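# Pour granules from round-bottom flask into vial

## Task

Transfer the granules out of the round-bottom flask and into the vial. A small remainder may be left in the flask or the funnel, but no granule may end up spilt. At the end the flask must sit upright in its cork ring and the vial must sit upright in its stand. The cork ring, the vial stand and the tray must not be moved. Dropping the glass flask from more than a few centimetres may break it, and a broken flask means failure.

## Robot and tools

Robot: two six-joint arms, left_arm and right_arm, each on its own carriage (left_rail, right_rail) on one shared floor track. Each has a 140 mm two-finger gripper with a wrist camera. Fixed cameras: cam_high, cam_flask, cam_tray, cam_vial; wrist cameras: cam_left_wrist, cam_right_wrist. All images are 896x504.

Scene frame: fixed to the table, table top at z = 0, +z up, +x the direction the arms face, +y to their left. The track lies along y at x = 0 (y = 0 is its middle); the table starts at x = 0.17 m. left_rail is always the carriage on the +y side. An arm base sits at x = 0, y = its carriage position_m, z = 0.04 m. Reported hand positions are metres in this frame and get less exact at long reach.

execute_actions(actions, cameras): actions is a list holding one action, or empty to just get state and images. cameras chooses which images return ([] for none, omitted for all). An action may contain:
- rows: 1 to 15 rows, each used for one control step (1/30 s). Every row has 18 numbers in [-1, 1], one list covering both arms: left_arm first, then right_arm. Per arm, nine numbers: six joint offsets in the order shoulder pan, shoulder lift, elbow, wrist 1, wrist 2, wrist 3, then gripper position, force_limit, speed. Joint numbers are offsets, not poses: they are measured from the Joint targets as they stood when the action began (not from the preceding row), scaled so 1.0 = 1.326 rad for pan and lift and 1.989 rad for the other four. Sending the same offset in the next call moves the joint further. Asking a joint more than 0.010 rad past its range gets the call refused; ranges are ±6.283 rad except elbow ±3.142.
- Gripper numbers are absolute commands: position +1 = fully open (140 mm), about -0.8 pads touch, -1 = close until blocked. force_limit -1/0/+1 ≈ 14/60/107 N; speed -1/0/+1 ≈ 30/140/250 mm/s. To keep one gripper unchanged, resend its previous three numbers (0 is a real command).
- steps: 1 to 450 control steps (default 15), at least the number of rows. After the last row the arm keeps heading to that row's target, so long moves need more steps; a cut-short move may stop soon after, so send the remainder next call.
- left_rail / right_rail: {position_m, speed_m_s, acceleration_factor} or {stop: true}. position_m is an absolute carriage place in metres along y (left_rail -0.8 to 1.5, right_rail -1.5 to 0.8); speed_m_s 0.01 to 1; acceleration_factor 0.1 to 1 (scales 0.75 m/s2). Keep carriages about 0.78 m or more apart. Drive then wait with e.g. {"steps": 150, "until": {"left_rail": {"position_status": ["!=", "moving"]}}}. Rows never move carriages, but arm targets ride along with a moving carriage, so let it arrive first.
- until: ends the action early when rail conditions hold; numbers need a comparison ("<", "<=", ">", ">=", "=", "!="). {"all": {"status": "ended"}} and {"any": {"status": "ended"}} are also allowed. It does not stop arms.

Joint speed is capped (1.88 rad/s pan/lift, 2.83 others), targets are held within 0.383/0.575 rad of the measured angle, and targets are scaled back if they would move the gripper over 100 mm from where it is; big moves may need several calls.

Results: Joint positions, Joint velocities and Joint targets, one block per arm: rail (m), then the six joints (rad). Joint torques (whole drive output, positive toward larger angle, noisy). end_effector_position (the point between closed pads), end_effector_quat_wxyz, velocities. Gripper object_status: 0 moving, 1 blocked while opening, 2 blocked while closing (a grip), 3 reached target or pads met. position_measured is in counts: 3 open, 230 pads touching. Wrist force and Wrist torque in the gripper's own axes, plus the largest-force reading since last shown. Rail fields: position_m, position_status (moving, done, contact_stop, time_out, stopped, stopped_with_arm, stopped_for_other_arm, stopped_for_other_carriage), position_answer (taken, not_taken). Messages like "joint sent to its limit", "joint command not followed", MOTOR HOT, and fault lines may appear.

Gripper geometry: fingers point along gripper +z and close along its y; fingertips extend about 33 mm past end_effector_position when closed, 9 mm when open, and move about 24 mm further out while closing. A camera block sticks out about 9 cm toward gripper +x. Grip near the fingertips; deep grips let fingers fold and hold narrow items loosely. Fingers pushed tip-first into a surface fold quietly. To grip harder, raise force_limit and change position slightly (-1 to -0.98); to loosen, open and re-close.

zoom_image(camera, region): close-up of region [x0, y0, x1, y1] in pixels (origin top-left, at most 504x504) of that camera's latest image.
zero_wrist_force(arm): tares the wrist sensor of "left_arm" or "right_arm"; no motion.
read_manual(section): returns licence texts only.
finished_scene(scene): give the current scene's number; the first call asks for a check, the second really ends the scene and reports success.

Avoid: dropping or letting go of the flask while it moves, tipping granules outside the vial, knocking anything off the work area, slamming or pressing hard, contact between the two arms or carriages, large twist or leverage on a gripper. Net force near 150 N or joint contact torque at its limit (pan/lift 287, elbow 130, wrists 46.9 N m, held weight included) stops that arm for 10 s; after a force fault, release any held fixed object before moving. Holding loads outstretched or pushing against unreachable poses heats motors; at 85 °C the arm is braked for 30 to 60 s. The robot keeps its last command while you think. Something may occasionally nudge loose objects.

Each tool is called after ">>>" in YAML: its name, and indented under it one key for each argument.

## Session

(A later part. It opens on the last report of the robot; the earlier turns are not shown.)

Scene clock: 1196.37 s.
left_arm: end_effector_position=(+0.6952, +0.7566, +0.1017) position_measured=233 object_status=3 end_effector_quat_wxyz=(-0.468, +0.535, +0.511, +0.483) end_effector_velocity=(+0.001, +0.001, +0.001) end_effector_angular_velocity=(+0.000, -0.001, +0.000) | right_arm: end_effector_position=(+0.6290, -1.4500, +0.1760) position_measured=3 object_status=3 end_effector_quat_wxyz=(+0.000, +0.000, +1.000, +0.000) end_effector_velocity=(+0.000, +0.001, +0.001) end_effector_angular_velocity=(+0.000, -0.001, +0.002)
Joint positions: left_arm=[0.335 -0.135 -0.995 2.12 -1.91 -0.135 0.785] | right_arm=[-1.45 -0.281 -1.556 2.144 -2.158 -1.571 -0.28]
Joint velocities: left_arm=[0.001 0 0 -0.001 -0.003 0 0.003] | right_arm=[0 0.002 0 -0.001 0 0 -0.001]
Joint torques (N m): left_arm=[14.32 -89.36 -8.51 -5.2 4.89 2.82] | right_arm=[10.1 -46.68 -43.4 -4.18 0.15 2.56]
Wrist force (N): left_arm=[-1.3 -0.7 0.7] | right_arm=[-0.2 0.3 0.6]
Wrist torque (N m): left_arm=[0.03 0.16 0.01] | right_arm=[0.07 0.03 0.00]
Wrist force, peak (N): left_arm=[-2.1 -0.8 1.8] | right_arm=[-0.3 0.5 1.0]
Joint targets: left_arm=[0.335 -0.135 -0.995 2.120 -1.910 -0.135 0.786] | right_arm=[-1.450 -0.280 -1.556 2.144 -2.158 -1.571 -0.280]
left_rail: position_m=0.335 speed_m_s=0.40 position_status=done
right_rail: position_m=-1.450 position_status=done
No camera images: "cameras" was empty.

>>> execute_actions:
  actions:
    - {"rows":[[0.00125,0.00195,0.00039,-0.00654,0.00083,0.00484,0.2,-0.3,0.0,0,0,0,0,0,0,1,1,1],[0.00488,0.00761,0.00152,-0.02548,0.00325,0.01885,0.2,-0.3,0.0,0,0,0,0,0,0,1,1,1],[0.01053,0.01643,0.00328,-0.055,0.00702,0.04068,0.2,-0.3,0.0,0,0,0,0,0,0,1,1,1],[0.01765,0.02754,0.0055,-0.09219,0.01177,0.06819,0.2,-0.3,0.0,0,0,0,0,0,0,1,1,1],[0.02555,0.03986,0.00796,-0.13342,0.01703,0.09868,0.2,-0.3,0.0,0,0,0,0,0,0,1,1,1],[0.03344,0.05217,0.01041,-0.17465,0.02229,0.12917,0.2,-0.3,0.0,0,0,0,0,0,0,1,1,1],[0.04056,0.06328,0.01263,-0.21184,0.02704,0.15668,0.2,-0.3,0.0,0,0,0,0,0,0,1,1,1],[0.04621,0.0721,0.01439,-0.24136,0.03081,0.17851,0.2,-0.3,0.0,0,0,0,0,0,0,1,1,1],[0.04984,0.07776,0.01552,-0.2603,0.03323,0.19252,0.2,-0.3,0.0,0,0,0,0,0,0,1,1,1],[0.05109,0.07971,0.01591,-0.26684,0.03406,0.19736,0.2,-0.3,0.0,0,0,0,0,0,0,1,1,1]],"steps":14}
  cameras: []

>>> execute_actions:
  actions:
    - {"rows":[[0.00125,0.00195,0.00039,-0.00654,0.00083,0.00484,0.2,-0.3,0.0,0,0,0,0,0,0,1,1,1],[0.00488,0.00761,0.00152,-0.02548,0.00325,0.01885,0.2,-0.3,0.0,0,0,0,0,0,0,1,1,1],[0.01053,0.01643,0.00328,-0.055,0.00702,0.04068,0.2,-0.3,0.0,0,0,0,0,0,0,1,1,1],[0.01765,0.02754,0.0055,-0.09219,0.01177,0.06819,0.2,-0.3,0.0,0,0,0,0,0,0,1,1,1],[0.02555,0.03986,0.00796,-0.13342,0.01703,0.09868,0.2,-0.3,0.0,0,0,0,0,0,0,1,1,1],[0.03344,0.05217,0.01041,-0.17465,0.02229,0.12917,0.2,-0.3,0.0,0,0,0,0,0,0,1,1,1],[0.04056,0.06328,0.01263,-0.21184,0.02704,0.15668,0.2,-0.3,0.0,0,0,0,0,0,0,1,1,1],[0.04621,0.0721,0.01439,-0.24136,0.03081,0.17851,0.2,-0.3,0.0,0,0,0,0,0,0,1,1,1],[0.04984,0.07776,0.01552,-0.2603,0.03323,0.19252,0.2,-0.3,0.0,0,0,0,0,0,0,1,1,1],[0.05109,0.07971,0.01591,-0.26684,0.03406,0.19736,0.2,-0.3,0.0,0,0,0,0,0,0,1,1,1]],"steps":20}
  cameras: ["cam_flask", "cam_left_wrist"]

Scene clock: 1228.10 s.
left_arm: end_effector_position=(+0.6944, +0.8031, +0.0849) position_measured=104 object_status=3 end_effector_quat_wxyz=(-0.474, +0.526, +0.504, +0.494) end_effector_velocity=(+0.000, +0.000, +0.000) end_effector_angular_velocity=(+0.001, +0.000, +0.000) | right_arm: end_effector_position=(+0.6290, -1.4500, +0.1760) position_measured=3 object_status=3 end_effector_quat_wxyz=(+0.000, +0.000, +1.000, +0.000) end_effector_velocity=(+0.000, +0.000, +0.001) end_effector_angular_velocity=(-0.001, -0.002, +0.000)
Joint positions: left_arm=[0.335 -0.068 -0.89 2.152 -2.44 -0.068 1.178] | right_arm=[-1.45 -0.281 -1.556 2.144 -2.158 -1.571 -0.28]
Joint velocities: left_arm=[0 0 0.001 0 -0.003 0.001 0.002] | right_arm=[0 0 -0.002 0 0 0 0]
Joint torques (N m): left_arm=[11.91 -65.4 -5.23 -6.71 5.2 2.84] | right_arm=[12.92 -44.13 -44.68 -4.39 -0.44 2.48]
Wrist force (N): left_arm=[-1.7 -1.1 1.0] | right_arm=[-0.1 0.2 0.5]
Wrist torque (N m): left_arm=[-0.06 0.24 -0.04] | right_arm=[0.05 0.01 0.00]
Wrist force, peak (N): left_arm=[-3.3 -1.2 2.2] | right_arm=[-0.4 0.6 1.0]
Joint targets: left_arm=[0.335 -0.067 -0.890 2.152 -2.441 -0.068 1.178] | right_arm=[-1.450 -0.280 -1.556 2.144 -2.158 -1.571 -0.280]
left_rail: position_m=0.335 speed_m_s=0.40 position_status=done
right_rail: position_m=-1.450 position_status=done
No camera images: "cameras" was empty.

Scene clock: 1229.27 s.
left_arm: end_effector_position=(+0.6509, +0.8498, +0.0902) position_measured=104 object_status=3 end_effector_quat_wxyz=(+0.500, -0.500, -0.500, -0.500) end_effector_velocity=(-0.001, +0.001, +0.000) end_effector_angular_velocity=(+0.000, -0.001, +0.000) | right_arm: end_effector_position=(+0.6290, -1.4500, +0.1760) position_measured=3 object_status=3 end_effector_quat_wxyz=(+0.000, +0.000, +1.000, +0.000) end_effector_velocity=(+0.000, +0.000, +0.000) end_effector_angular_velocity=(+0.000, -0.001, +0.000)
Joint positions: left_arm=[0.335 0 -0.784 2.184 -2.971 0 1.57] | right_arm=[-1.45 -0.281 -1.556 2.144 -2.158 -1.571 -0.28]
Joint velocities: left_arm=[0 0 0.001 0.001 -0.003 0 0.001] | right_arm=[0 0 0 0 0 0.001 0]
Joint torques (N m): left_arm=[12.72 -67.08 -0.32 -7.33 5.55 2.63] | right_arm=[11.04 -42.26 -43.84 -4.32 -0.46 1.74]
Wrist force (N): left_arm=[-1.2 -0.5 0.6] | right_arm=[-0.1 0.4 0.5]
Wrist torque (N m): left_arm=[0.10 0.17 -0.04] | right_arm=[0.09 0.03 0.00]
Wrist force, peak (N): left_arm=[-2.8 -1.4 1.9] | right_arm=[-0.3 0.1 1.0]
Joint targets: left_arm=[0.335 0.000 -0.784 2.184 -2.971 0.000 1.571] | right_arm=[-1.450 -0.280 -1.556 2.144 -2.158 -1.571 -0.280]
left_rail: position_m=0.335 speed_m_s=0.40 position_status=done
right_rail: position_m=-1.450 position_status=done
Images, in order (width x height): cam_flask 896x504, cam_left_wrist 896x504.

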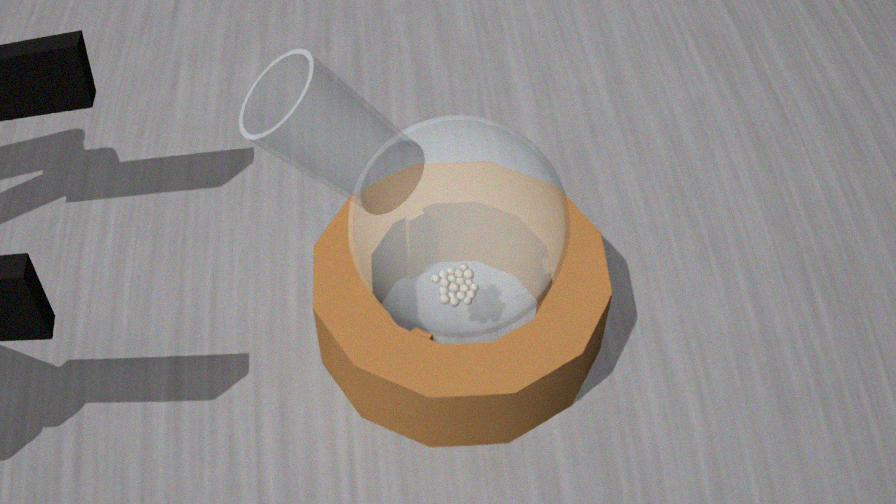

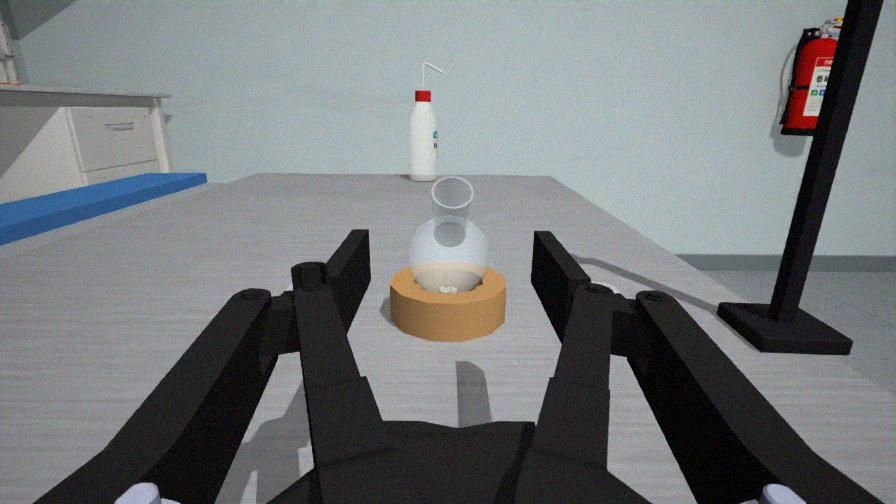

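>>> zoom_image:
  camera: "cam_left_wrist"
  region: [340, 150, 560, 360]

>>> zoom_image:
  camera: "cam_flask"
  region: [180, 20, 660, 480]

Scaled by 2.291 from the camera's 896x504 image, which has a finer 1280x720 frame.

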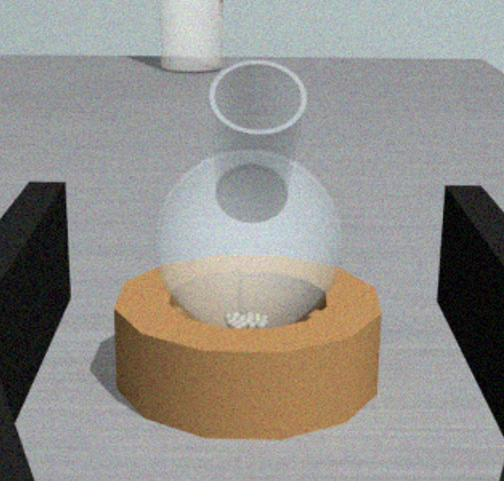

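Scaled by 1.050 from the camera's 896x504 image, which has a finer 1280x720 frame.

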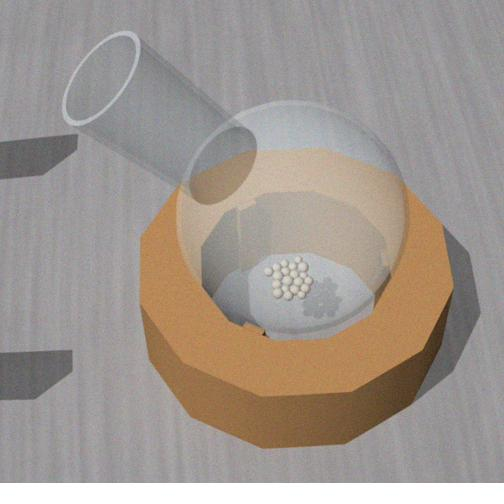

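>>> execute_actions:
  actions:
    - {"left_rail":{"position_m":0.4067,"speed_m_s":0.15,"acceleration_factor":0.5},"steps":60,"until":{"left_rail":{"position_status":["!=","moving"]}}}
  cameras: ["cam_flask", "cam_left_wrist"]

Scene clock: 1280.00 s.
left_arm: end_effector_position=(+0.6509, +0.9215, +0.0902) position_measured=104 object_status=3 end_effector_quat_wxyz=(+0.500, -0.500, -0.500, -0.500) end_effector_velocity=(+0.000, +0.001, +0.000) end_effector_angular_velocity=(+0.001, +0.001, +0.000) | right_arm: end_effector_position=(+0.6290, -1.4500, +0.1760) position_measured=3 object_status=3 end_effector_quat_wxyz=(+0.000, +0.000, +1.000, +0.000) end_effector_velocity=(+0.000, -0.001, +0.000) end_effector_angular_velocity=(+0.000, +0.000, -0.001)
Joint positions: left_arm=[0.407 0 -0.784 2.184 -2.971 0 1.571] | right_arm=[-1.45 -0.281 -1.556 2.144 -2.158 -1.571 -0.28]
Joint velocities: left_arm=[0.001 0 0 0 0 0.001 0.001] | right_arm=[0 -0.001 0 0 -0.001 0 0]
Joint torques (N m): left_arm=[-3.74 -79.45 -10.49 -3.81 2.76 2.27] | right_arm=[13.07 -45.88 -44.08 -5.42 -0.74 1.78]
Wrist force (N): left_arm=[-1.3 -0.3 0.4] | right_arm=[-0.2 0.5 0.7]
Wrist torque (N m): left_arm=[0.15 0.19 -0.04] | right_arm=[0.10 0.03 0.00]
Wrist force, peak (N): left_arm=[-1.6 -0.7 1.2] | right_arm=[-0.1 0.4 1.1]
Joint targets: left_arm=[0.407 0.000 -0.784 2.184 -2.971 0.000 1.571] | right_arm=[-1.450 -0.280 -1.556 2.144 -2.158 -1.571 -0.280]
Tool commands: left_gripper/position=+0.2 left_gripper/force_limit=-0.3 left_gripper/speed=+0.0 right_gripper/position=+1.0 right_gripper/force_limit=+1.0 right_gripper/speed=+1.0
left_rail: position_m=0.407 speed_m_s=0.15 position_status=done
right_rail: position_m=-1.450 position_status=done
Images, in order (width x height): cam_flask 896x504, cam_left_wrist 896x504.

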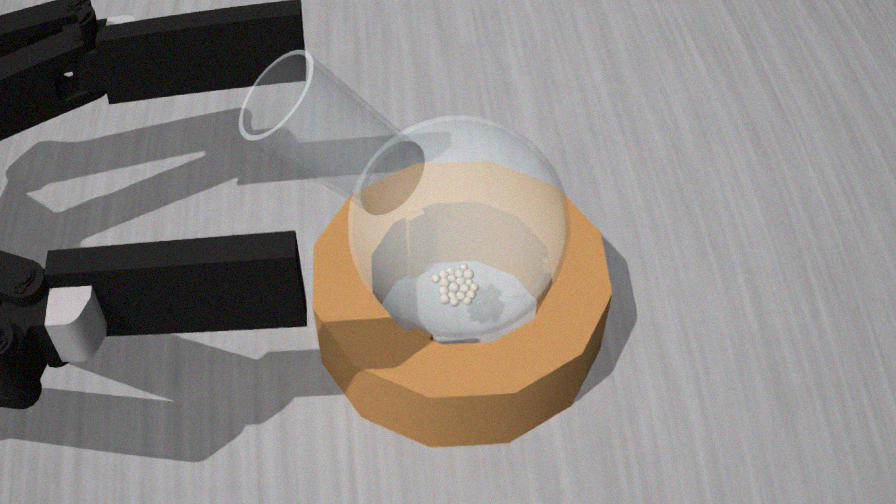

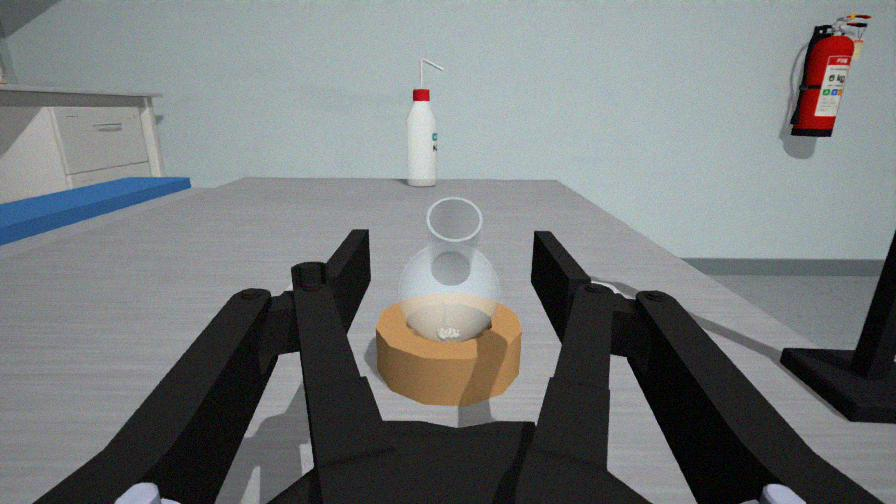

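>>> execute_actions:
  actions:
    - {"rows":[[0,0,0,0,0,0,-1,-0.5,-0.9,0,0,0,0,0,0,1,1,1]],"steps":75}
  cameras: ["cam_flask", "cam_left_wrist"]

Scene clock: 1296.73 s.
left_arm: end_effector_position=(+0.6509, +0.9216, +0.0902) position_measured=197 object_status=2 end_effector_quat_wxyz=(+0.500, -0.500, -0.500, -0.500) end_effector_velocity=(+0.000, +0.000, +0.000) end_effector_angular_velocity=(+0.001, -0.002, +0.000) | right_arm: end_effector_position=(+0.6290, -1.4500, +0.1760) position_measured=3 object_status=3 end_effector_quat_wxyz=(+0.000, +0.000, +1.000, +0.000) end_effector_velocity=(+0.000, +0.000, -0.001) end_effector_angular_velocity=(+0.001, +0.003, -0.001)
Joint positions: left_arm=[0.407 0 -0.784 2.184 -2.971 0 1.571] | right_arm=[-1.45 -0.281 -1.556 2.144 -2.158 -1.571 -0.28]
Joint velocities: left_arm=[0 0 0 0 0 0.001 -0.002] | right_arm=[0 -0.001 0.002 0 0.001 0 0]
Joint torques (N m): left_arm=[-7.3 -81.73 -5.16 -3.73 1.98 1.78] | right_arm=[13.95 -43.28 -42.86 -4.72 -0.73 1.34]
Wrist force (N): left_arm=[-0.9 -0.8 0.0] | right_arm=[0.1 0.5 0.6]
Wrist torque (N m): left_arm=[0.04 0.12 -0.03] | right_arm=[0.11 -0.03 0.01]
Wrist force, peak (N): left_arm=[-1.9 -0.8 0.5] | right_arm=[0.1 0.7 1.0]
Joint targets: left_arm=[0.407 0.000 -0.784 2.184 -2.971 0.000 1.571] | right_arm=[-1.450 -0.280 -1.556 2.144 -2.158 -1.571 -0.280]
left_rail: position_m=0.407 speed_m_s=0.15 position_status=done
right_rail: position_m=-1.450 position_status=done
Images, in order (width x height): cam_flask 896x504, cam_left_wrist 896x504.

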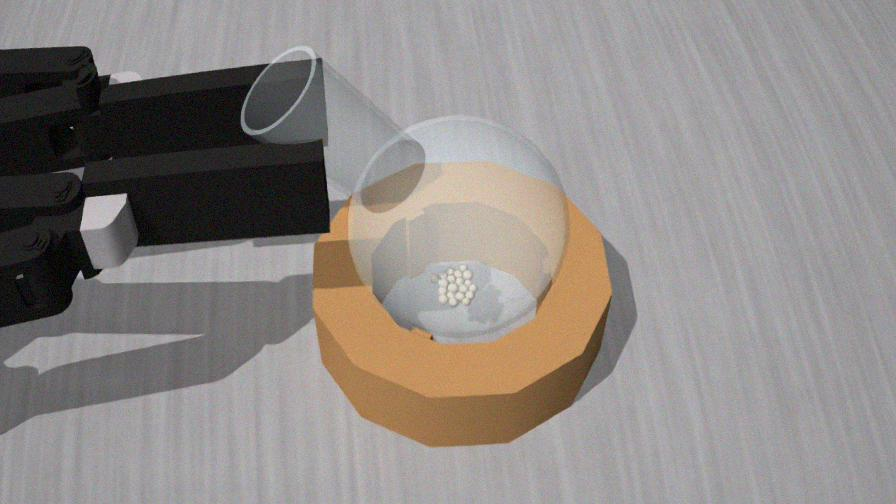

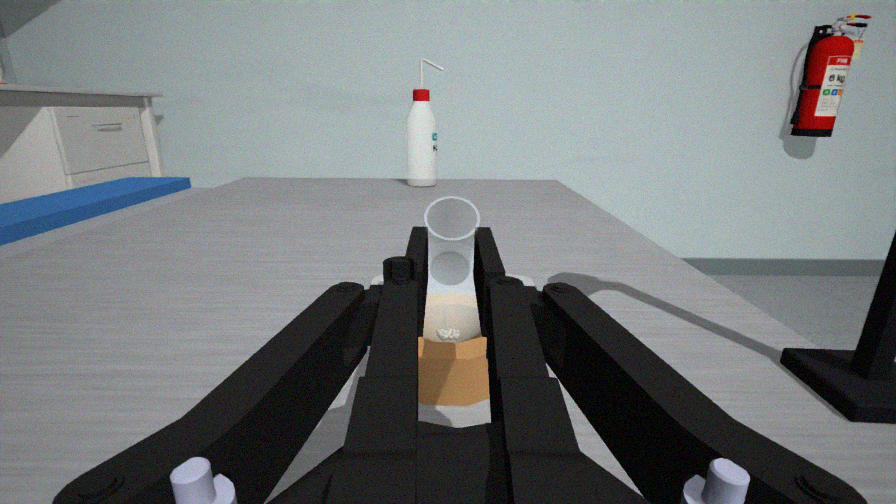

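>>> execute_actions:
  actions:
    - {"rows":[[0,-0.0004,0.0001,0.0002,0,0,-1,-0.5,-0.9,0,0,0,0,0,0,1,1,1],[0,-0.0016,0.0002,0.0008,0,0,-1,-0.5,-0.9,0,0,0,0,0,0,1,1,1],[0,-0.0035,0.0005,0.0019,0,0,-1,-0.5,-0.9,0,0,0,0,0,0,1,1,1],[0,-0.0061,0.0009,0.0032,0,0,-1,-0.5,-0.9,0,0,0,0,0,0,1,1,1],[0,-0.0093,0.0013,0.0049,0,0,-1,-0.5,-0.9,0,0,0,0,0,0,1,1,1],[0,-0.0128,0.0018,0.0068,0,0,-1,-0.5,-0.9,0,0,0,0,0,0,1,1,1],[0,-0.0166,0.0023,0.0088,0,0,-1,-0.5,-0.9,0,0,0,0,0,0,1,1,1],[0,-0.0205,0.0029,0.0108,0,0,-1,-0.5,-0.9,0,0,0,0,0,0,1,1,1],[0,-0.0243,0.0034,0.0128,0,0,-1,-0.5,-0.9,0,0,0,0,0,0,1,1,1],[0,-0.0278,0.0039,0.0147,0,0,-1,-0.5,-0.9,0,0,0,0,0,0,1,1,1],[0,-0.031,0.0043,0.0163,0,0,-1,-0.5,-0.9,0,0,0,0,0,0,1,1,1],[0,-0.0335,0.0047,0.0177,0,0,-1,-0.5,-0.9,0,0,0,0,0,0,1,1,1],[0,-0.0355,0.005,0.0187,0,0,-1,-0.5,-0.9,0,0,0,0,0,0,1,1,1],[0,-0.0367,0.0051,0.0193,0,0,-1,-0.5,-0.9,0,0,0,0,0,0,1,1,1],[0,-0.0371,0.0052,0.0196,0,0,-1,-0.5,-0.9,0,0,0,0,0,0,1,1,1]],"steps":24}
  cameras: ["cam_flask", "cam_left_wrist"]

Scene clock: 1346.23 s.
left_arm: end_effector_position=(+0.6509, +0.9216, +0.1151) position_measured=197 object_status=2 end_effector_quat_wxyz=(+0.500, -0.500, -0.500, -0.500) end_effector_velocity=(-0.001, +0.001, +0.001) end_effector_angular_velocity=(+0.001, +0.002, +0.001) | right_arm: end_effector_position=(+0.6290, -1.4500, +0.1760) position_measured=3 object_status=3 end_effector_quat_wxyz=(+0.000, +0.000, +1.000, +0.000) end_effector_velocity=(+0.001, -0.001, +0.000) end_effector_angular_velocity=(-0.001, -0.001, +0.000)
Joint positions: left_arm=[0.407 0 -0.833 2.194 -2.932 0 1.571] | right_arm=[-1.45 -0.281 -1.556 2.144 -2.158 -1.571 -0.28]
Joint velocities: left_arm=[0 0.001 -0.002 0.001 0.002 0.001 0.001] | right_arm=[0 -0.001 0.001 -0.001 -0.001 0 0]
Joint torques (N m): left_arm=[-9.02 -94.1 -0.62 -3.01 1.5 1.94] | right_arm=[15.05 -43.93 -43.31 -4.49 -0.39 1.24]
Wrist force (N): left_arm=[-1.7 -1.1 0.8] | right_arm=[0.0 0.3 0.6]
Wrist torque (N m): left_arm=[-0.02 0.10 -0.03] | right_arm=[0.07 0.01 0.01]
Wrist force, peak (N): left_arm=[-2.4 -0.2 0.6] | right_arm=[-0.3 0.5 1.2]
Joint targets: left_arm=[0.407 0.000 -0.833 2.194 -2.932 0.000 1.571] | right_arm=[-1.450 -0.280 -1.556 2.144 -2.158 -1.571 -0.280]
left_rail: position_m=0.407 speed_m_s=0.15 position_status=done
right_rail: position_m=-1.450 position_status=done
Images, in order (width x height): cam_flask 896x504, cam_left_wrist 896x504.

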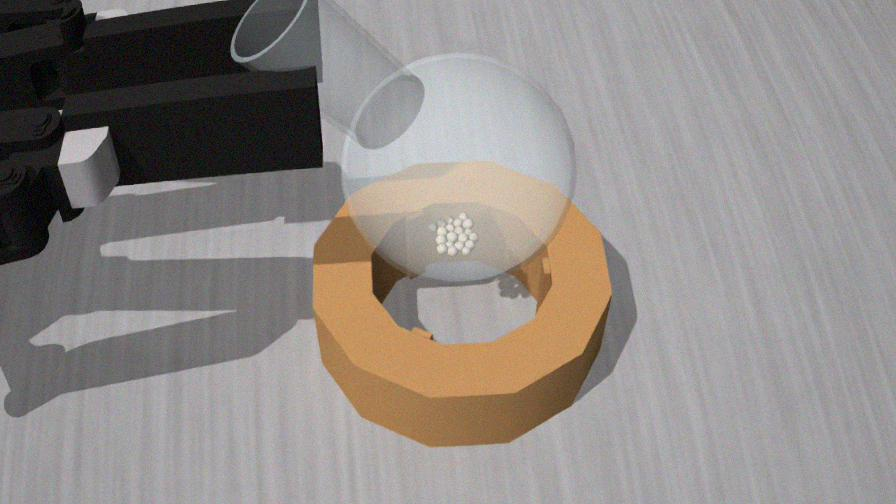

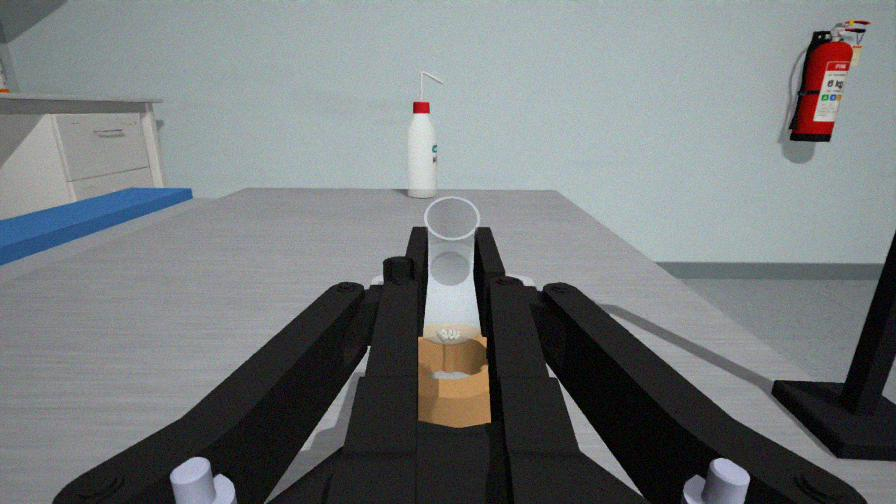

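>>> execute_actions:
  actions: []
  cameras: ["cam_flask", "cam_left_wrist"]

Scene clock: 1396.43 s.
left_arm: end_effector_position=(+0.6509, +0.9216, +0.1152) position_measured=197 object_status=2 end_effector_quat_wxyz=(+0.500, -0.500, -0.500, -0.500) end_effector_velocity=(+0.000, +0.001, +0.000) end_effector_angular_velocity=(+0.001, -0.001, +0.001) | right_arm: end_effector_position=(+0.6290, -1.4500, +0.1760) position_measured=3 object_status=3 end_effector_quat_wxyz=(+0.000, +0.000, +1.000, +0.000) end_effector_velocity=(+0.000, +0.002, +0.001) end_effector_angular_velocity=(+0.001, -0.001, +0.002)
Joint positions: left_arm=[0.407 0 -0.833 2.194 -2.932 0 1.571] | right_arm=[-1.45 -0.281 -1.556 2.144 -2.158 -1.571 -0.28]
Joint velocities: left_arm=[0 0.001 0 0 0 0.001 -0.001] | right_arm=[0 0.002 -0.002 0.001 0.001 0.001 0]
Joint torques (N m): left_arm=[-7.87 -90.15 -9.72 -3.98 1.49 1.75] | right_arm=[17.07 -43.03 -43.57 -5.31 -0.96 1.51]
Wrist force (N): left_arm=[-1.8 -0.3 0.4] | right_arm=[0.2 0.3 0.8]
Wrist torque (N m): left_arm=[0.16 0.12 -0.04] | right_arm=[0.06 -0.05 0.00]
Wrist force, peak (N): left_arm=[-2.3 -0.9 0.5] | right_arm=[-0.2 0.8 0.8]
Joint targets: left_arm=[0.407 0.000 -0.833 2.194 -2.932 0.000 1.571] | right_arm=[-1.450 -0.280 -1.556 2.144 -2.158 -1.571 -0.280]
Tool commands: left_gripper/position=-1.0 left_gripper/force_limit=-0.5 left_gripper/speed=-0.9 right_gripper/position=+1.0 right_gripper/force_limit=+1.0 right_gripper/speed=+1.0
left_rail: position_m=0.407 speed_m_s=0.15 position_status=done
right_rail: position_m=-1.450 position_status=done
Images, in order (width x height): cam_flask 896x504, cam_left_wrist 896x504.

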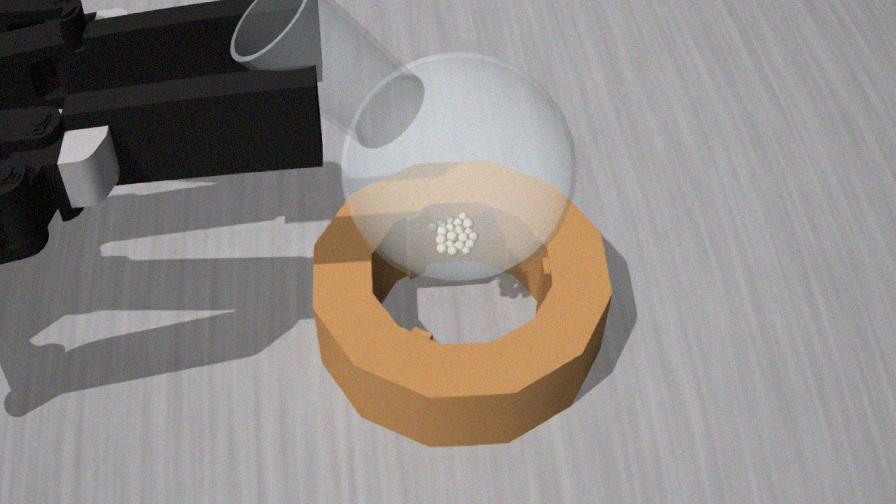

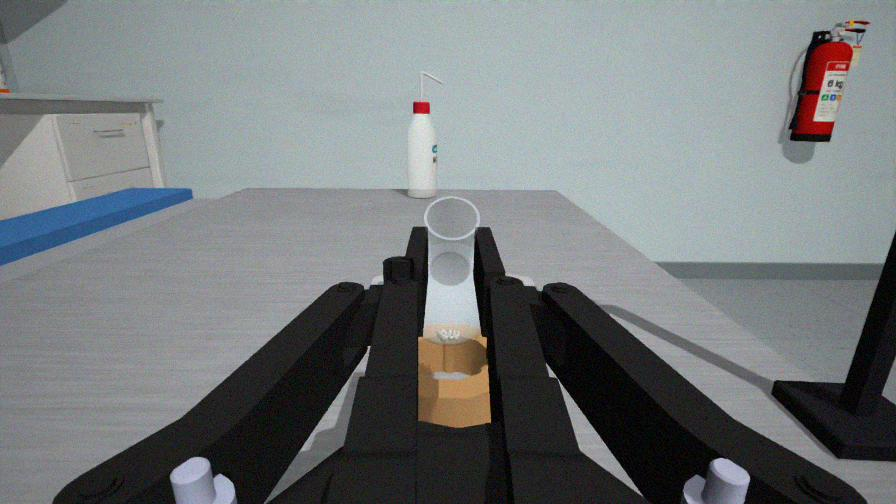

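>>> execute_actions:
  actions:
    - {"rows": [[0,-0.00115,0.0001,0.00067,-0.00094,0,-1,-0.5,-0.9,0,0,0,0,0,0,1,1,1],[0,-0.00455,0.00038,0.00265,-0.00373,0,-1,-0.5,-0.9,0,0,0,0,0,0,1,1,1],[0,-0.01006,0.00085,0.00586,-0.00825,0,-1,-0.5,-0.9,0,0,0,0,0,0,1,1,1],[0,-0.01742,0.00147,0.01014,-0.0143,0,-1,-0.5,-0.9,0,0,0,0,0,0,1,1,1],[0,-0.02633,0.00222,0.01533,-0.02161,0,-1,-0.5,-0.9,0,0,0,0,0,0,1,1,1],[0,-0.03638,0.00306,0.02119,-0.02986,0,-1,-0.5,-0.9,0,0,0,0,0,0,1,1,1],[0,-0.04715,0.00397,0.02746,-0.0387,0,-1,-0.5,-0.9,0,0,0,0,0,0,1,1,1],[0,-0.05816,0.0049,0.03387,-0.04774,0,-1,-0.5,-0.9,0,0,0,0,0,0,1,1,1],[0,-0.06893,0.00581,0.04014,-0.05657,0,-1,-0.5,-0.9,0,0,0,0,0,0,1,1,1],[0,-0.07898,0.00665,0.046,-0.06482,0,-1,-0.5,-0.9,0,0,0,0,0,0,1,1,1],[0,-0.08789,0.0074,0.05119,-0.07213,0,-1,-0.5,-0.9,0,0,0,0,0,0,1,1,1],[0,-0.09525,0.00802,0.05547,-0.07818,0,-1,-0.5,-0.9,0,0,0,0,0,0,1,1,1],[0,-0.10076,0.00849,0.05868,-0.0827,0,-1,-0.5,-0.9,0,0,0,0,0,0,1,1,1],[0,-0.10416,0.00877,0.06066,-0.08549,0,-1,-0.5,-0.9,0,0,0,0,0,0,1,1,1],[0,-0.10531,0.00887,0.06133,-0.08643,0,-1,-0.5,-0.9,0,0,0,0,0,0,1,1,1]], "steps": 20}
  cameras: ["cam_flask"]

Scene clock: 1474.00 s.
left_arm: end_effector_position=(+0.6509, +0.9166, +0.1285) position_measured=197 object_status=2 end_effector_quat_wxyz=(-0.455, +0.541, +0.541, +0.455) end_effector_velocity=(+0.000, +0.000, +0.001) end_effector_angular_velocity=(-0.002, -0.001, +0.001) | right_arm: end_effector_position=(+0.6290, -1.4500, +0.1760) position_measured=3 object_status=3 end_effector_quat_wxyz=(+0.000, +0.000, +1.000, +0.000) end_effector_velocity=(-0.001, +0.000, +0.000) end_effector_angular_velocity=(+0.000, +0.000, -0.001)
Joint positions: left_arm=[0.407 0 -0.972 2.212 -2.811 -0.171 1.571] | right_arm=[-1.45 -0.281 -1.556 2.144 -2.158 -1.571 -0.28]
Joint velocities: left_arm=[0 0 -0.003 0 0.003 -0.002 -0.002] | right_arm=[0 -0.001 -0.001 0.001 0 0 0]
Joint torques (N m): left_arm=[-7.96 -89.36 -6.29 -3.73 0.18 1.72] | right_arm=[18.28 -43.31 -41.6 -5.04 -0.29 0.87]
Wrist force (N): left_arm=[-1.5 -1.0 0.7] | right_arm=[0.0 0.2 1.0]
Wrist torque (N m): left_arm=[-0.03 0.13 0.01] | right_arm=[0.05 -0.01 0.00]
Wrist force, peak (N): left_arm=[-2.8 -0.9 0.4] | right_arm=[0.3 0.7 0.9]
Joint targets: left_arm=[0.407 0.000 -0.973 2.212 -2.810 -0.172 1.571] | right_arm=[-1.450 -0.280 -1.556 2.144 -2.158 -1.571 -0.280]
left_rail: position_m=0.407 speed_m_s=0.15 position_status=done
right_rail: position_m=-1.450 position_status=done
Images, in order (width x height): cam_flask 896x504.

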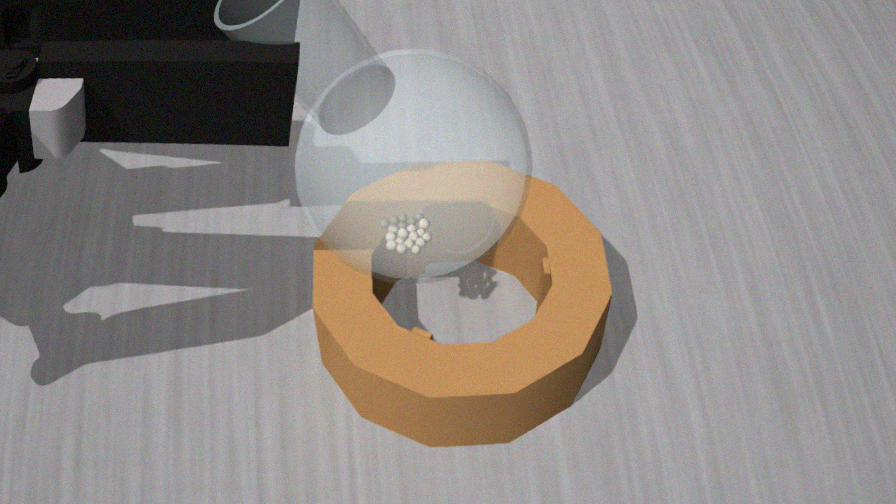

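>>> execute_actions:
  actions:
    - {"rows": [[0,-0.00106,0,0.00071,-0.00094,0,-1,-0.5,-0.9,0,0,0,0,0,0,1,1,1],[0,-0.0042,0,0.0028,-0.00373,0,-1,-0.5,-0.9,0,0,0,0,0,0,1,1,1],[0,-0.00927,0,0.00619,-0.00825,0,-1,-0.5,-0.9,0,0,0,0,0,0,1,1,1],[0,-0.01606,0,0.01071,-0.0143,0,-1,-0.5,-0.9,0,0,0,0,0,0,1,1,1],[0,-0.02428,0,0.0162,-0.02161,0,-1,-0.5,-0.9,0,0,0,0,0,0,1,1,1],[0,-0.03355,0,0.02238,-0.02986,0,-1,-0.5,-0.9,0,0,0,0,0,0,1,1,1],[0,-0.04348,0,0.029,-0.0387,0,-1,-0.5,-0.9,0,0,0,0,0,0,1,1,1],[0,-0.05363,0,0.03578,-0.04774,0,-1,-0.5,-0.9,0,0,0,0,0,0,1,1,1],[0,-0.06356,0,0.0424,-0.05657,0,-1,-0.5,-0.9,0,0,0,0,0,0,1,1,1],[0,-0.07283,0,0.04859,-0.06482,0,-1,-0.5,-0.9,0,0,0,0,0,0,1,1,1],[0,-0.08105,0,0.05407,-0.07213,0,-1,-0.5,-0.9,0,0,0,0,0,0,1,1,1],[0,-0.08784,0,0.05859,-0.07818,0,-1,-0.5,-0.9,0,0,0,0,0,0,1,1,1],[0,-0.09291,0,0.06198,-0.0827,0,-1,-0.5,-0.9,0,0,0,0,0,0,1,1,1],[0,-0.09605,0,0.06407,-0.08549,0,-1,-0.5,-0.9,0,0,0,0,0,0,1,1,1],[0,-0.09711,-0.00004,0.06478,-0.08643,0,-1,-0.5,-0.9,0,0,0,0,0,0,1,1,1]], "steps": 20}
  cameras: ["cam_flask"]

Scene clock: 1497.47 s.
left_arm: end_effector_position=(+0.6510, +0.9017, +0.1404) position_measured=197 object_status=2 end_effector_quat_wxyz=(-0.407, +0.578, +0.578, +0.407) end_effector_velocity=(+0.000, -0.001, +0.000) end_effector_angular_velocity=(-0.004, +0.001, -0.001) | right_arm: end_effector_position=(+0.6290, -1.4500, +0.1760) position_measured=3 object_status=3 end_effector_quat_wxyz=(+0.000, +0.000, +1.000, +0.000) end_effector_velocity=(-0.001, +0.000, -0.001) end_effector_angular_velocity=(-0.001, +0.002, +0.000)
Joint positions: left_arm=[0.407 0 -1.101 2.212 -2.682 -0.343 1.571] | right_arm=[-1.45 -0.281 -1.556 2.144 -2.158 -1.571 -0.28]
Joint velocities: left_arm=[0 -0.001 -0.002 0 0.003 -0.004 0.001] | right_arm=[0 0 0 0.001 0.001 -0.001 0]
Joint torques (N m): left_arm=[-8.32 -77.8 -34.33 -2.8 -0.25 1.22] | right_arm=[13.85 -42.08 -40.93 -5.42 -0.49 0.76]
Wrist force (N): left_arm=[-1.1 -1.1 0.9] | right_arm=[-0.2 0.1 0.7]
Wrist torque (N m): left_arm=[-0.08 0.06 0.01] | right_arm=[0.02 0.04 0.00]
Wrist force, peak (N): left_arm=[-2.4 -1.2 1.4] | right_arm=[0.2 0.3 1.2]
Joint targets: left_arm=[0.407 0.000 -1.101 2.212 -2.681 -0.344 1.571] | right_arm=[-1.450 -0.280 -1.556 2.144 -2.158 -1.571 -0.280]
left_rail: position_m=0.407 speed_m_s=0.15 position_status=done
right_rail: position_m=-1.450 position_status=done
Images, in order (width x height): cam_flask 896x504.

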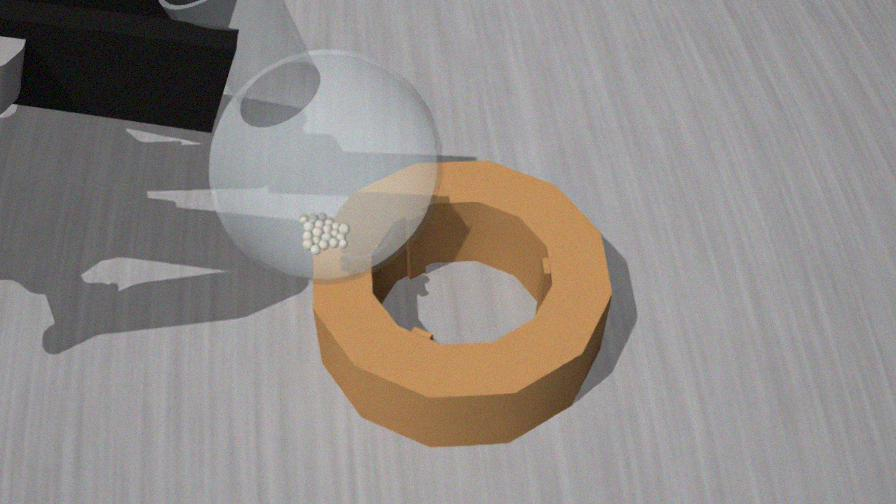

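>>> execute_actions:
  actions:
    - {"rows": [[0,-0.00091,-0.00008,0.00069,-0.00094,0,-1,-0.5,-0.9,0,0,0,0,0,0,1,1,1],[0,-0.00361,-0.00032,0.00273,-0.00373,0,-1,-0.5,-0.9,0,0,0,0,0,0,1,1,1],[0,-0.00799,-0.00071,0.00604,-0.00825,0,-1,-0.5,-0.9,0,0,0,0,0,0,1,1,1],[0,-0.01384,-0.00124,0.01046,-0.0143,0,-1,-0.5,-0.9,0,0,0,0,0,0,1,1,1],[0,-0.02092,-0.00187,0.01581,-0.02161,0,-1,-0.5,-0.9,0,0,0,0,0,0,1,1,1],[0,-0.02891,-0.00258,0.02185,-0.02986,0,-1,-0.5,-0.9,0,0,0,0,0,0,1,1,1],[0,-0.03746,-0.00334,0.02832,-0.0387,0,-1,-0.5,-0.9,0,0,0,0,0,0,1,1,1],[0,-0.04621,-0.00413,0.03493,-0.04774,0,-1,-0.5,-0.9,0,0,0,0,0,0,1,1,1],[0,-0.05476,-0.00489,0.0414,-0.05657,0,-1,-0.5,-0.9,0,0,0,0,0,0,1,1,1],[0,-0.06275,-0.0056,0.04744,-0.06482,0,-1,-0.5,-0.9,0,0,0,0,0,0,1,1,1],[0,-0.06983,-0.00623,0.05279,-0.07213,0,-1,-0.5,-0.9,0,0,0,0,0,0,1,1,1],[0,-0.07568,-0.00676,0.05721,-0.07818,0,-1,-0.5,-0.9,0,0,0,0,0,0,1,1,1],[0,-0.08006,-0.00715,0.06052,-0.0827,0,-1,-0.5,-0.9,0,0,0,0,0,0,1,1,1],[0,-0.08276,-0.00739,0.06256,-0.08549,0,-1,-0.5,-0.9,0,0,0,0,0,0,1,1,1],[0,-0.08367,-0.00747,0.06325,-0.08643,0,-1,-0.5,-0.9,0,0,0,0,0,0,1,1,1]], "steps": 20}
  cameras: []

>>> execute_actions:
  actions:
    - {"rows": [[0,-0.00074,-0.00014,0.00063,-0.00094,0,-1,-0.5,-0.9,0,0,0,0,0,0,1,1,1],[0,-0.00292,-0.00054,0.00249,-0.00374,0,-1,-0.5,-0.9,0,0,0,0,0,0,1,1,1],[0,-0.00646,-0.00119,0.0055,-0.00826,0,-1,-0.5,-0.9,0,0,0,0,0,0,1,1,1],[0,-0.0112,-0.00205,0.00952,-0.0143,0,-1,-0.5,-0.9,0,0,0,0,0,0,1,1,1],[0,-0.01692,-0.00311,0.01439,-0.02162,0,-1,-0.5,-0.9,0,0,0,0,0,0,1,1,1],[0,-0.02339,-0.00429,0.01988,-0.02988,0,-1,-0.5,-0.9,0,0,0,0,0,0,1,1,1],[0,-0.0303,-0.00556,0.02577,-0.03872,0,-1,-0.5,-0.9,0,0,0,0,0,0,1,1,1],[0,-0.03739,-0.00686,0.03178,-0.04776,0,-1,-0.5,-0.9,0,0,0,0,0,0,1,1,1],[0,-0.0443,-0.00813,0.03767,-0.0566,0,-1,-0.5,-0.9,0,0,0,0,0,0,1,1,1],[0,-0.05077,-0.00932,0.04316,-0.06486,0,-1,-0.5,-0.9,0,0,0,0,0,0,1,1,1],[0,-0.05649,-0.01037,0.04803,-0.07218,0,-1,-0.5,-0.9,0,0,0,0,0,0,1,1,1],[0,-0.06123,-0.01123,0.05205,-0.07822,0,-1,-0.5,-0.9,0,0,0,0,0,0,1,1,1],[0,-0.06477,-0.01188,0.05506,-0.08274,0,-1,-0.5,-0.9,0,0,0,0,0,0,1,1,1],[0,-0.06695,-0.01228,0.05692,-0.08554,0,-1,-0.5,-0.9,0,0,0,0,0,0,1,1,1],[0,-0.06769,-0.01242,0.05755,-0.08648,0,-1,-0.5,-0.9,0,0,0,0,0,0,1,1,1]], "steps": 20}
  cameras: ["cam_flask", "cam_left_wrist"]

Scene clock: 1529.80 s.
left_arm: end_effector_position=(+0.6511, +0.8774, +0.1505) position_measured=197 object_status=2 end_effector_quat_wxyz=(-0.356, +0.611, +0.611, +0.356) end_effector_velocity=(+0.000, +0.000, +0.001) end_effector_angular_velocity=(-0.003, -0.001, +0.000) | right_arm: end_effector_position=(+0.6290, -1.4500, +0.1760) position_measured=3 object_status=3 end_effector_quat_wxyz=(+0.000, +0.000, +1.000, +0.000) end_effector_velocity=(+0.000, +0.002, +0.000) end_effector_angular_velocity=(+0.001, +0.000, +0.002)
Joint positions: left_arm=[0.407 0 -1.212 2.197 -2.556 -0.515 1.571] | right_arm=[-1.45 -0.281 -1.556 2.144 -2.158 -1.571 -0.28]
Joint velocities: left_arm=[0 0 -0.002 -0.001 0.002 -0.003 0] | right_arm=[0 0.002 0 0 0.001 0.001 0]
Joint torques (N m): left_arm=[-6.15 -80.26 -40.49 -2.72 0.26 0.81] | right_arm=[17.09 -42.55 -39.68 -5.56 -0.63 0.77]
Wrist force (N): left_arm=[-1.5 -0.7 0.6] | right_arm=[-0.1 0.3 0.3]
Wrist torque (N m): left_arm=[-0.02 0.15 0.00] | right_arm=[0.07 0.02 0.01]
Wrist force, peak (N): left_arm=[-2.2 -1.5 1.4] | right_arm=[0.0 0.2 1.2]
Joint targets: left_arm=[0.407 0.000 -1.212 2.197 -2.556 -0.516 1.571] | right_arm=[-1.450 -0.280 -1.556 2.144 -2.158 -1.571 -0.280]
left_rail: position_m=0.407 speed_m_s=0.15 position_status=done
right_rail: position_m=-1.450 position_status=done
No camera images: "cameras" was empty.

Scene clock: 1530.90 s.
left_arm: end_effector_position=(+0.6511, +0.8443, +0.1585) position_measured=197 object_status=2 end_effector_quat_wxyz=(-0.302, +0.639, +0.639, +0.302) end_effector_velocity=(+0.001, -0.001, +0.000) end_effector_angular_velocity=(-0.003, +0.000, -0.001) | right_arm: end_effector_position=(+0.6290, -1.4500, +0.1760) position_measured=3 object_status=3 end_effector_quat_wxyz=(+0.000, +0.000, +1.000, +0.000) end_effector_velocity=(+0.001, +0.001, +0.000) end_effector_angular_velocity=(+0.001, -0.001, +0.001)
Joint positions: left_arm=[0.407 0 -1.302 2.172 -2.441 -0.687 1.571] | right_arm=[-1.45 -0.28 -1.556 2.144 -2.158 -1.571 -0.28]
Joint velocities: left_arm=[0 -0.001 -0.002 -0.001 0.002 -0.003 0.001] | right_arm=[0 0.001 0.001 -0.001 0 0.002 0]
Joint torques (N m): left_arm=[-6.37 -75.28 -44.96 -3.24 -0.45 0.55] | right_arm=[17.76 -43.55 -39.61 -5.71 -0.3 0.57]
Wrist force (N): left_arm=[-1.2 -0.7 0.7] | right_arm=[-0.2 0.2 0.6]
Wrist torque (N m): left_arm=[-0.04 0.14 0.05] | right_arm=[0.03 0.04 0.00]
Wrist force, peak (N): left_arm=[-2.2 -0.9 1.3] | right_arm=[-0.1 0.5 0.9]
Joint targets: left_arm=[0.407 0.000 -1.302 2.172 -2.441 -0.688 1.571] | right_arm=[-1.450 -0.280 -1.556 2.144 -2.158 -1.571 -0.280]
left_rail: position_m=0.407 speed_m_s=0.15 position_status=done
right_rail: position_m=-1.450 position_status=done
Images, in order (width x height): cam_flask 896x504, cam_left_wrist 896x504.

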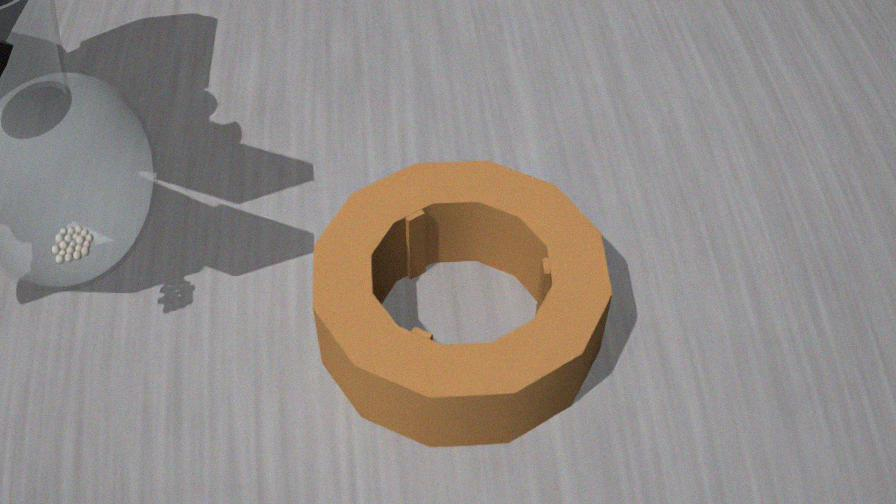

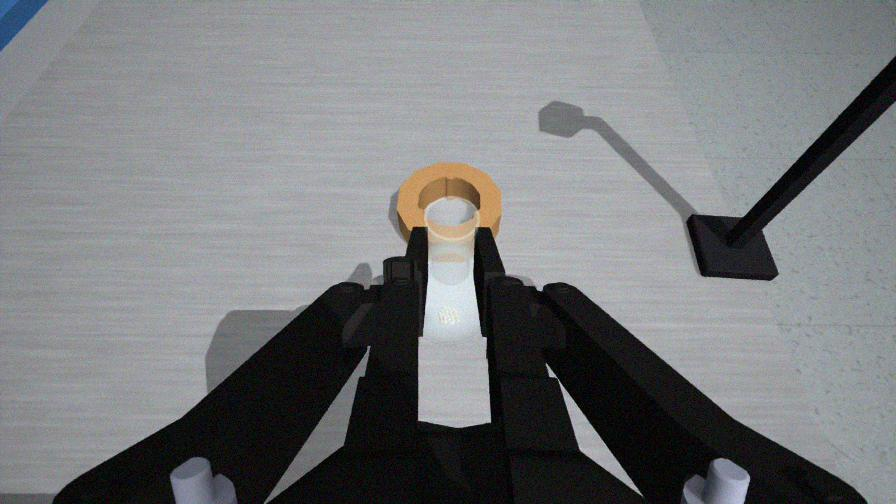

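>>> execute_actions:
  actions:
    - {"left_rail": {"position_m": 0.5252, "speed_m_s": 0.15, "acceleration_factor": 0.4}, "steps": 120, "until": {"left_rail": {"position_status": ["!=", "moving"]}}}
  cameras: ["cam_flask", "cam_left_wrist"]

Scene clock: 1555.00 s.
left_arm: end_effector_position=(+0.6511, +0.9626, +0.1585) position_measured=197 object_status=2 end_effector_quat_wxyz=(-0.302, +0.639, +0.639, +0.302) end_effector_velocity=(+0.000, +0.001, +0.000) end_effector_angular_velocity=(+0.000, +0.000, +0.001) | right_arm: end_effector_position=(+0.6290, -1.4500, +0.1760) position_measured=3 object_status=3 end_effector_quat_wxyz=(+0.000, +0.000, +1.000, +0.000) end_effector_velocity=(+0.000, +0.000, +0.000) end_effector_angular_velocity=(-0.001, -0.001, +0.000)
Joint positions: left_arm=[0.525 0 -1.302 2.172 -2.441 -0.688 1.571] | right_arm=[-1.45 -0.28 -1.556 2.144 -2.158 -1.571 -0.28]
Joint velocities: left_arm=[0.001 0.001 0 0 0 0 0] | right_arm=[0 0 -0.001 0 -0.001 -0.001 0]
Joint torques (N m): left_arm=[-3.45 -71.62 -25.79 -6.1 0.69 0.54] | right_arm=[18.62 -41.27 -37.6 -6 -0.36 0.45]
Wrist force (N): left_arm=[-1.4 -0.4 0.5] | right_arm=[-0.2 0.4 0.5]
Wrist torque (N m): left_arm=[0.02 0.20 0.05] | right_arm=[0.10 0.04 0.01]
Wrist force, peak (N): left_arm=[-1.8 -1.1 0.9] | right_arm=[-0.2 0.9 0.9]
Joint targets: left_arm=[0.525 0.000 -1.302 2.172 -2.441 -0.688 1.571] | right_arm=[-1.450 -0.280 -1.556 2.144 -2.158 -1.571 -0.280]
Tool commands: left_gripper/position=-1.0 left_gripper/force_limit=-0.5 left_gripper/speed=-0.9 right_gripper/position=+1.0 right_gripper/force_limit=+1.0 right_gripper/speed=+1.0
left_rail: position_m=0.525 speed_m_s=0.15 position_status=done
right_rail: position_m=-1.450 position_status=done
Images, in order (width x height): cam_flask 896x504, cam_left_wrist 896x504.

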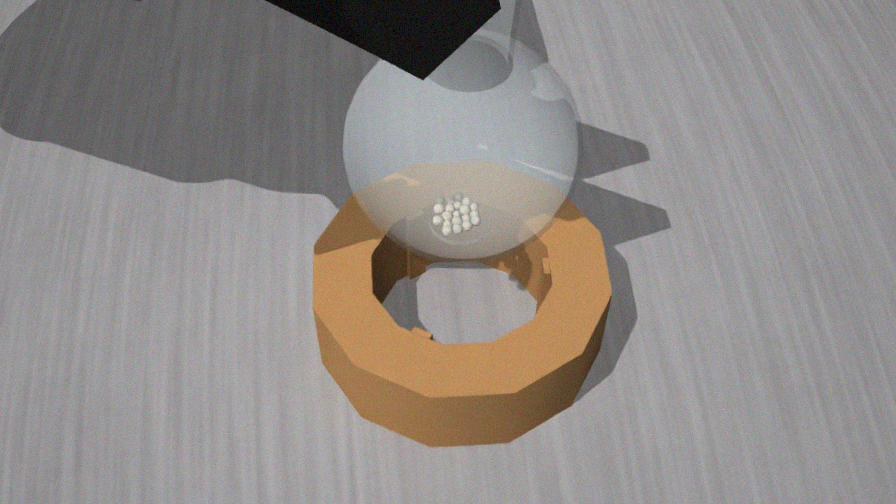

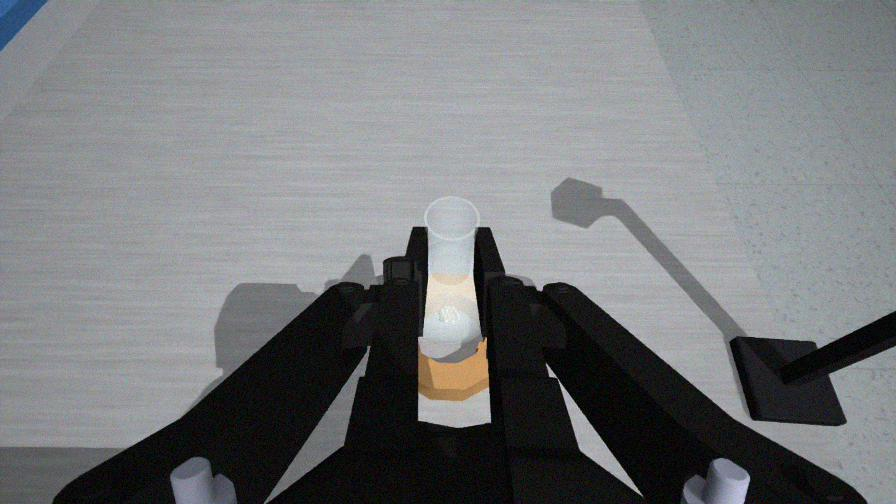

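>>> zoom_image:
  camera: "cam_flask"
  region: [320, 0, 640, 180]

Scaled by 1.575 from the camera's 896x504 image, which has a finer 1280x720 frame.

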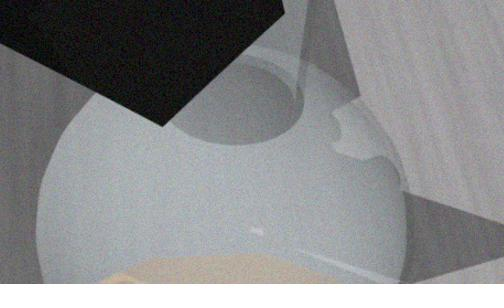

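>>> execute_actions:
  actions:
    - {"left_rail": {"position_m": 0.5014}, "steps": 90, "until": {"left_rail": {"position_status": ["!=", "moving"]}}}
  cameras: []

>>> execute_actions:
  actions:
    - {"rows": [[0,0.00047,0.0001,-0.00041,0.00047,0,-1,-0.5,-0.9,0,0,0,0,0,0,1,1,1],[0,0.00188,0.00038,-0.00163,0.00185,0,-1,-0.5,-0.9,0,0,0,0,0,0,1,1,1],[0,0.00416,0.00084,-0.00361,0.00408,0,-1,-0.5,-0.9,0,0,0,0,0,0,1,1,1],[0,0.0072,0.00145,-0.00625,0.00707,0,-1,-0.5,-0.9,0,0,0,0,0,0,1,1,1],[0,0.01088,0.00219,-0.00944,0.01069,0,-1,-0.5,-0.9,0,0,0,0,0,0,1,1,1],[0,0.01503,0.00302,-0.01305,0.01477,0,-1,-0.5,-0.9,0,0,0,0,0,0,1,1,1],[0,0.01948,0.00392,-0.01691,0.01913,0,-1,-0.5,-0.9,0,0,0,0,0,0,1,1,1],[0,0.02403,0.00483,-0.02085,0.02361,0,-1,-0.5,-0.9,0,0,0,0,0,0,1,1,1],[0,0.02848,0.00573,-0.02471,0.02797,0,-1,-0.5,-0.9,0,0,0,0,0,0,1,1,1],[0,0.03263,0.00656,-0.02832,0.03206,0,-1,-0.5,-0.9,0,0,0,0,0,0,1,1,1],[0,0.03631,0.0073,-0.03151,0.03567,0,-1,-0.5,-0.9,0,0,0,0,0,0,1,1,1],[0,0.03935,0.00791,-0.03415,0.03866,0,-1,-0.5,-0.9,0,0,0,0,0,0,1,1,1],[0,0.04163,0.00837,-0.03613,0.04089,0,-1,-0.5,-0.9,0,0,0,0,0,0,1,1,1],[0,0.04304,0.00865,-0.03735,0.04227,0,-1,-0.5,-0.9,0,0,0,0,0,0,1,1,1],[0,0.04351,0.00875,-0.03776,0.04274,0,-1,-0.5,-0.9,0,0,0,0,0,0,1,1,1]], "steps": 25}
  cameras: ["cam_flask"]

Scene clock: 1604.43 s.
left_arm: end_effector_position=(+0.6511, +0.9390, +0.1585) position_measured=197 object_status=2 end_effector_quat_wxyz=(-0.302, +0.639, +0.639, +0.302) end_effector_velocity=(+0.000, +0.001, +0.000) end_effector_angular_velocity=(+0.000, -0.001, +0.001) | right_arm: end_effector_position=(+0.6290, -1.4500, +0.1760) position_measured=3 object_status=3 end_effector_quat_wxyz=(+0.000, +0.000, +1.000, +0.000) end_effector_velocity=(+0.001, +0.000, +0.001) end_effector_angular_velocity=(+0.000, -0.001, +0.000)
Joint positions: left_arm=[0.501 0 -1.302 2.172 -2.441 -0.688 1.571] | right_arm=[-1.45 -0.28 -1.556 2.144 -2.158 -1.571 -0.28]
Joint velocities: left_arm=[0 0.001 0 -0.001 0 0 -0.001] | right_arm=[0 -0.001 0 -0.001 0 0 0]
Joint torques (N m): left_arm=[-3 -68.28 -30.11 -6.05 1.42 0.17] | right_arm=[15.6 -43.34 -36.6 -6.22 -0.23 0.27]
Wrist force (N): left_arm=[-1.2 -0.6 0.7] | right_arm=[0.1 0.5 0.7]
Wrist torque (N m): left_arm=[-0.02 0.15 0.05] | right_arm=[0.12 -0.03 0.00]
Wrist force, peak (N): left_arm=[-1.7 -0.8 0.8] | right_arm=[-0.2 0.6 1.2]
Joint targets: left_arm=[0.501 0.000 -1.302 2.172 -2.441 -0.688 1.571] | right_arm=[-1.450 -0.280 -1.556 2.144 -2.158 -1.571 -0.280]
Tool commands: left_gripper/position=-1.0 left_gripper/force_limit=-0.5 left_gripper/speed=-0.9 right_gripper/position=+1.0 right_gripper/force_limit=+1.0 right_gripper/speed=+1.0
left_rail: position_m=0.501 speed_m_s=0.15 position_status=done
right_rail: position_m=-1.450 position_status=done
No camera images: "cameras" was empty.

Scene clock: 1605.47 s.
left_arm: end_effector_position=(+0.6511, +0.9562, +0.1449) position_measured=197 object_status=2 end_effector_quat_wxyz=(-0.329, +0.626, +0.626, +0.329) end_effector_velocity=(+0.000, +0.000, -0.001) end_effector_angular_velocity=(+0.003, +0.002, -0.001) | right_arm: end_effector_position=(+0.6290, -1.4500, +0.1760) position_measured=3 object_status=3 end_effector_quat_wxyz=(+0.000, +0.000, +1.000, +0.000) end_effector_velocity=(+0.000, +0.000, +0.000) end_effector_angular_velocity=(-0.001, +0.000, +0.000)
Joint positions: left_arm=[0.501 0 -1.245 2.189 -2.516 -0.603 1.571] | right_arm=[-1.45 -0.28 -1.556 2.144 -2.158 -1.571 -0.28]
Joint velocities: left_arm=[0 0 0.002 0.001 -0.002 0.003 0.001] | right_arm=[0 0 -0.001 0.001 0 -0.001 0]
Joint torques (N m): left_arm=[-3.02 -51.52 -17.94 -7.56 4.94 0.16] | right_arm=[14.69 -40.75 -36.6 -6.09 -0.44 0.14]
Wrist force (N): left_arm=[-1.0 -0.8 0.5] | right_arm=[0.1 0.6 0.4]
Wrist torque (N m): left_arm=[-0.07 0.08 0.02] | right_arm=[0.12 -0.03 0.01]
Wrist force, peak (N): left_arm=[-1.8 -0.5 1.4] | right_arm=[0.0 0.6 0.8]
Joint targets: left_arm=[0.501 0.000 -1.244 2.189 -2.516 -0.603 1.571] | right_arm=[-1.450 -0.280 -1.556 2.144 -2.158 -1.571 -0.280]
left_rail: position_m=0.501 speed_m_s=0.15 position_status=done
right_rail: position_m=-1.450 position_status=done
Images, in order (width x height): cam_flask 896x504.

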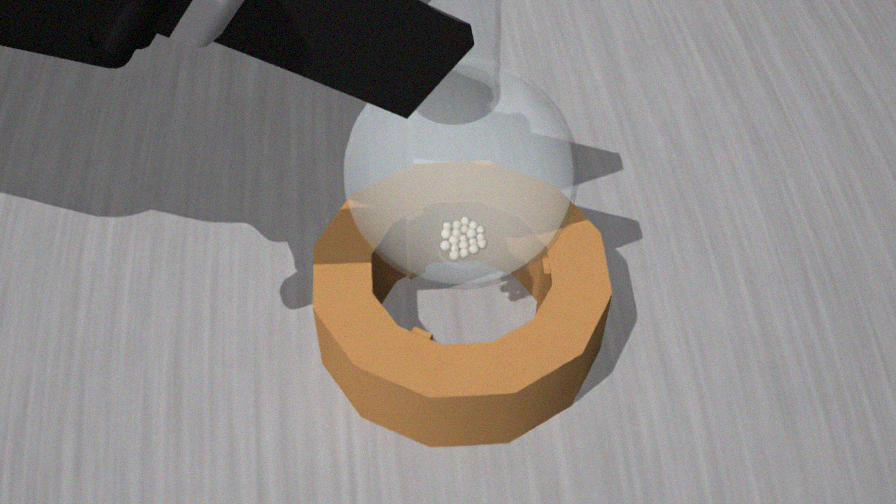

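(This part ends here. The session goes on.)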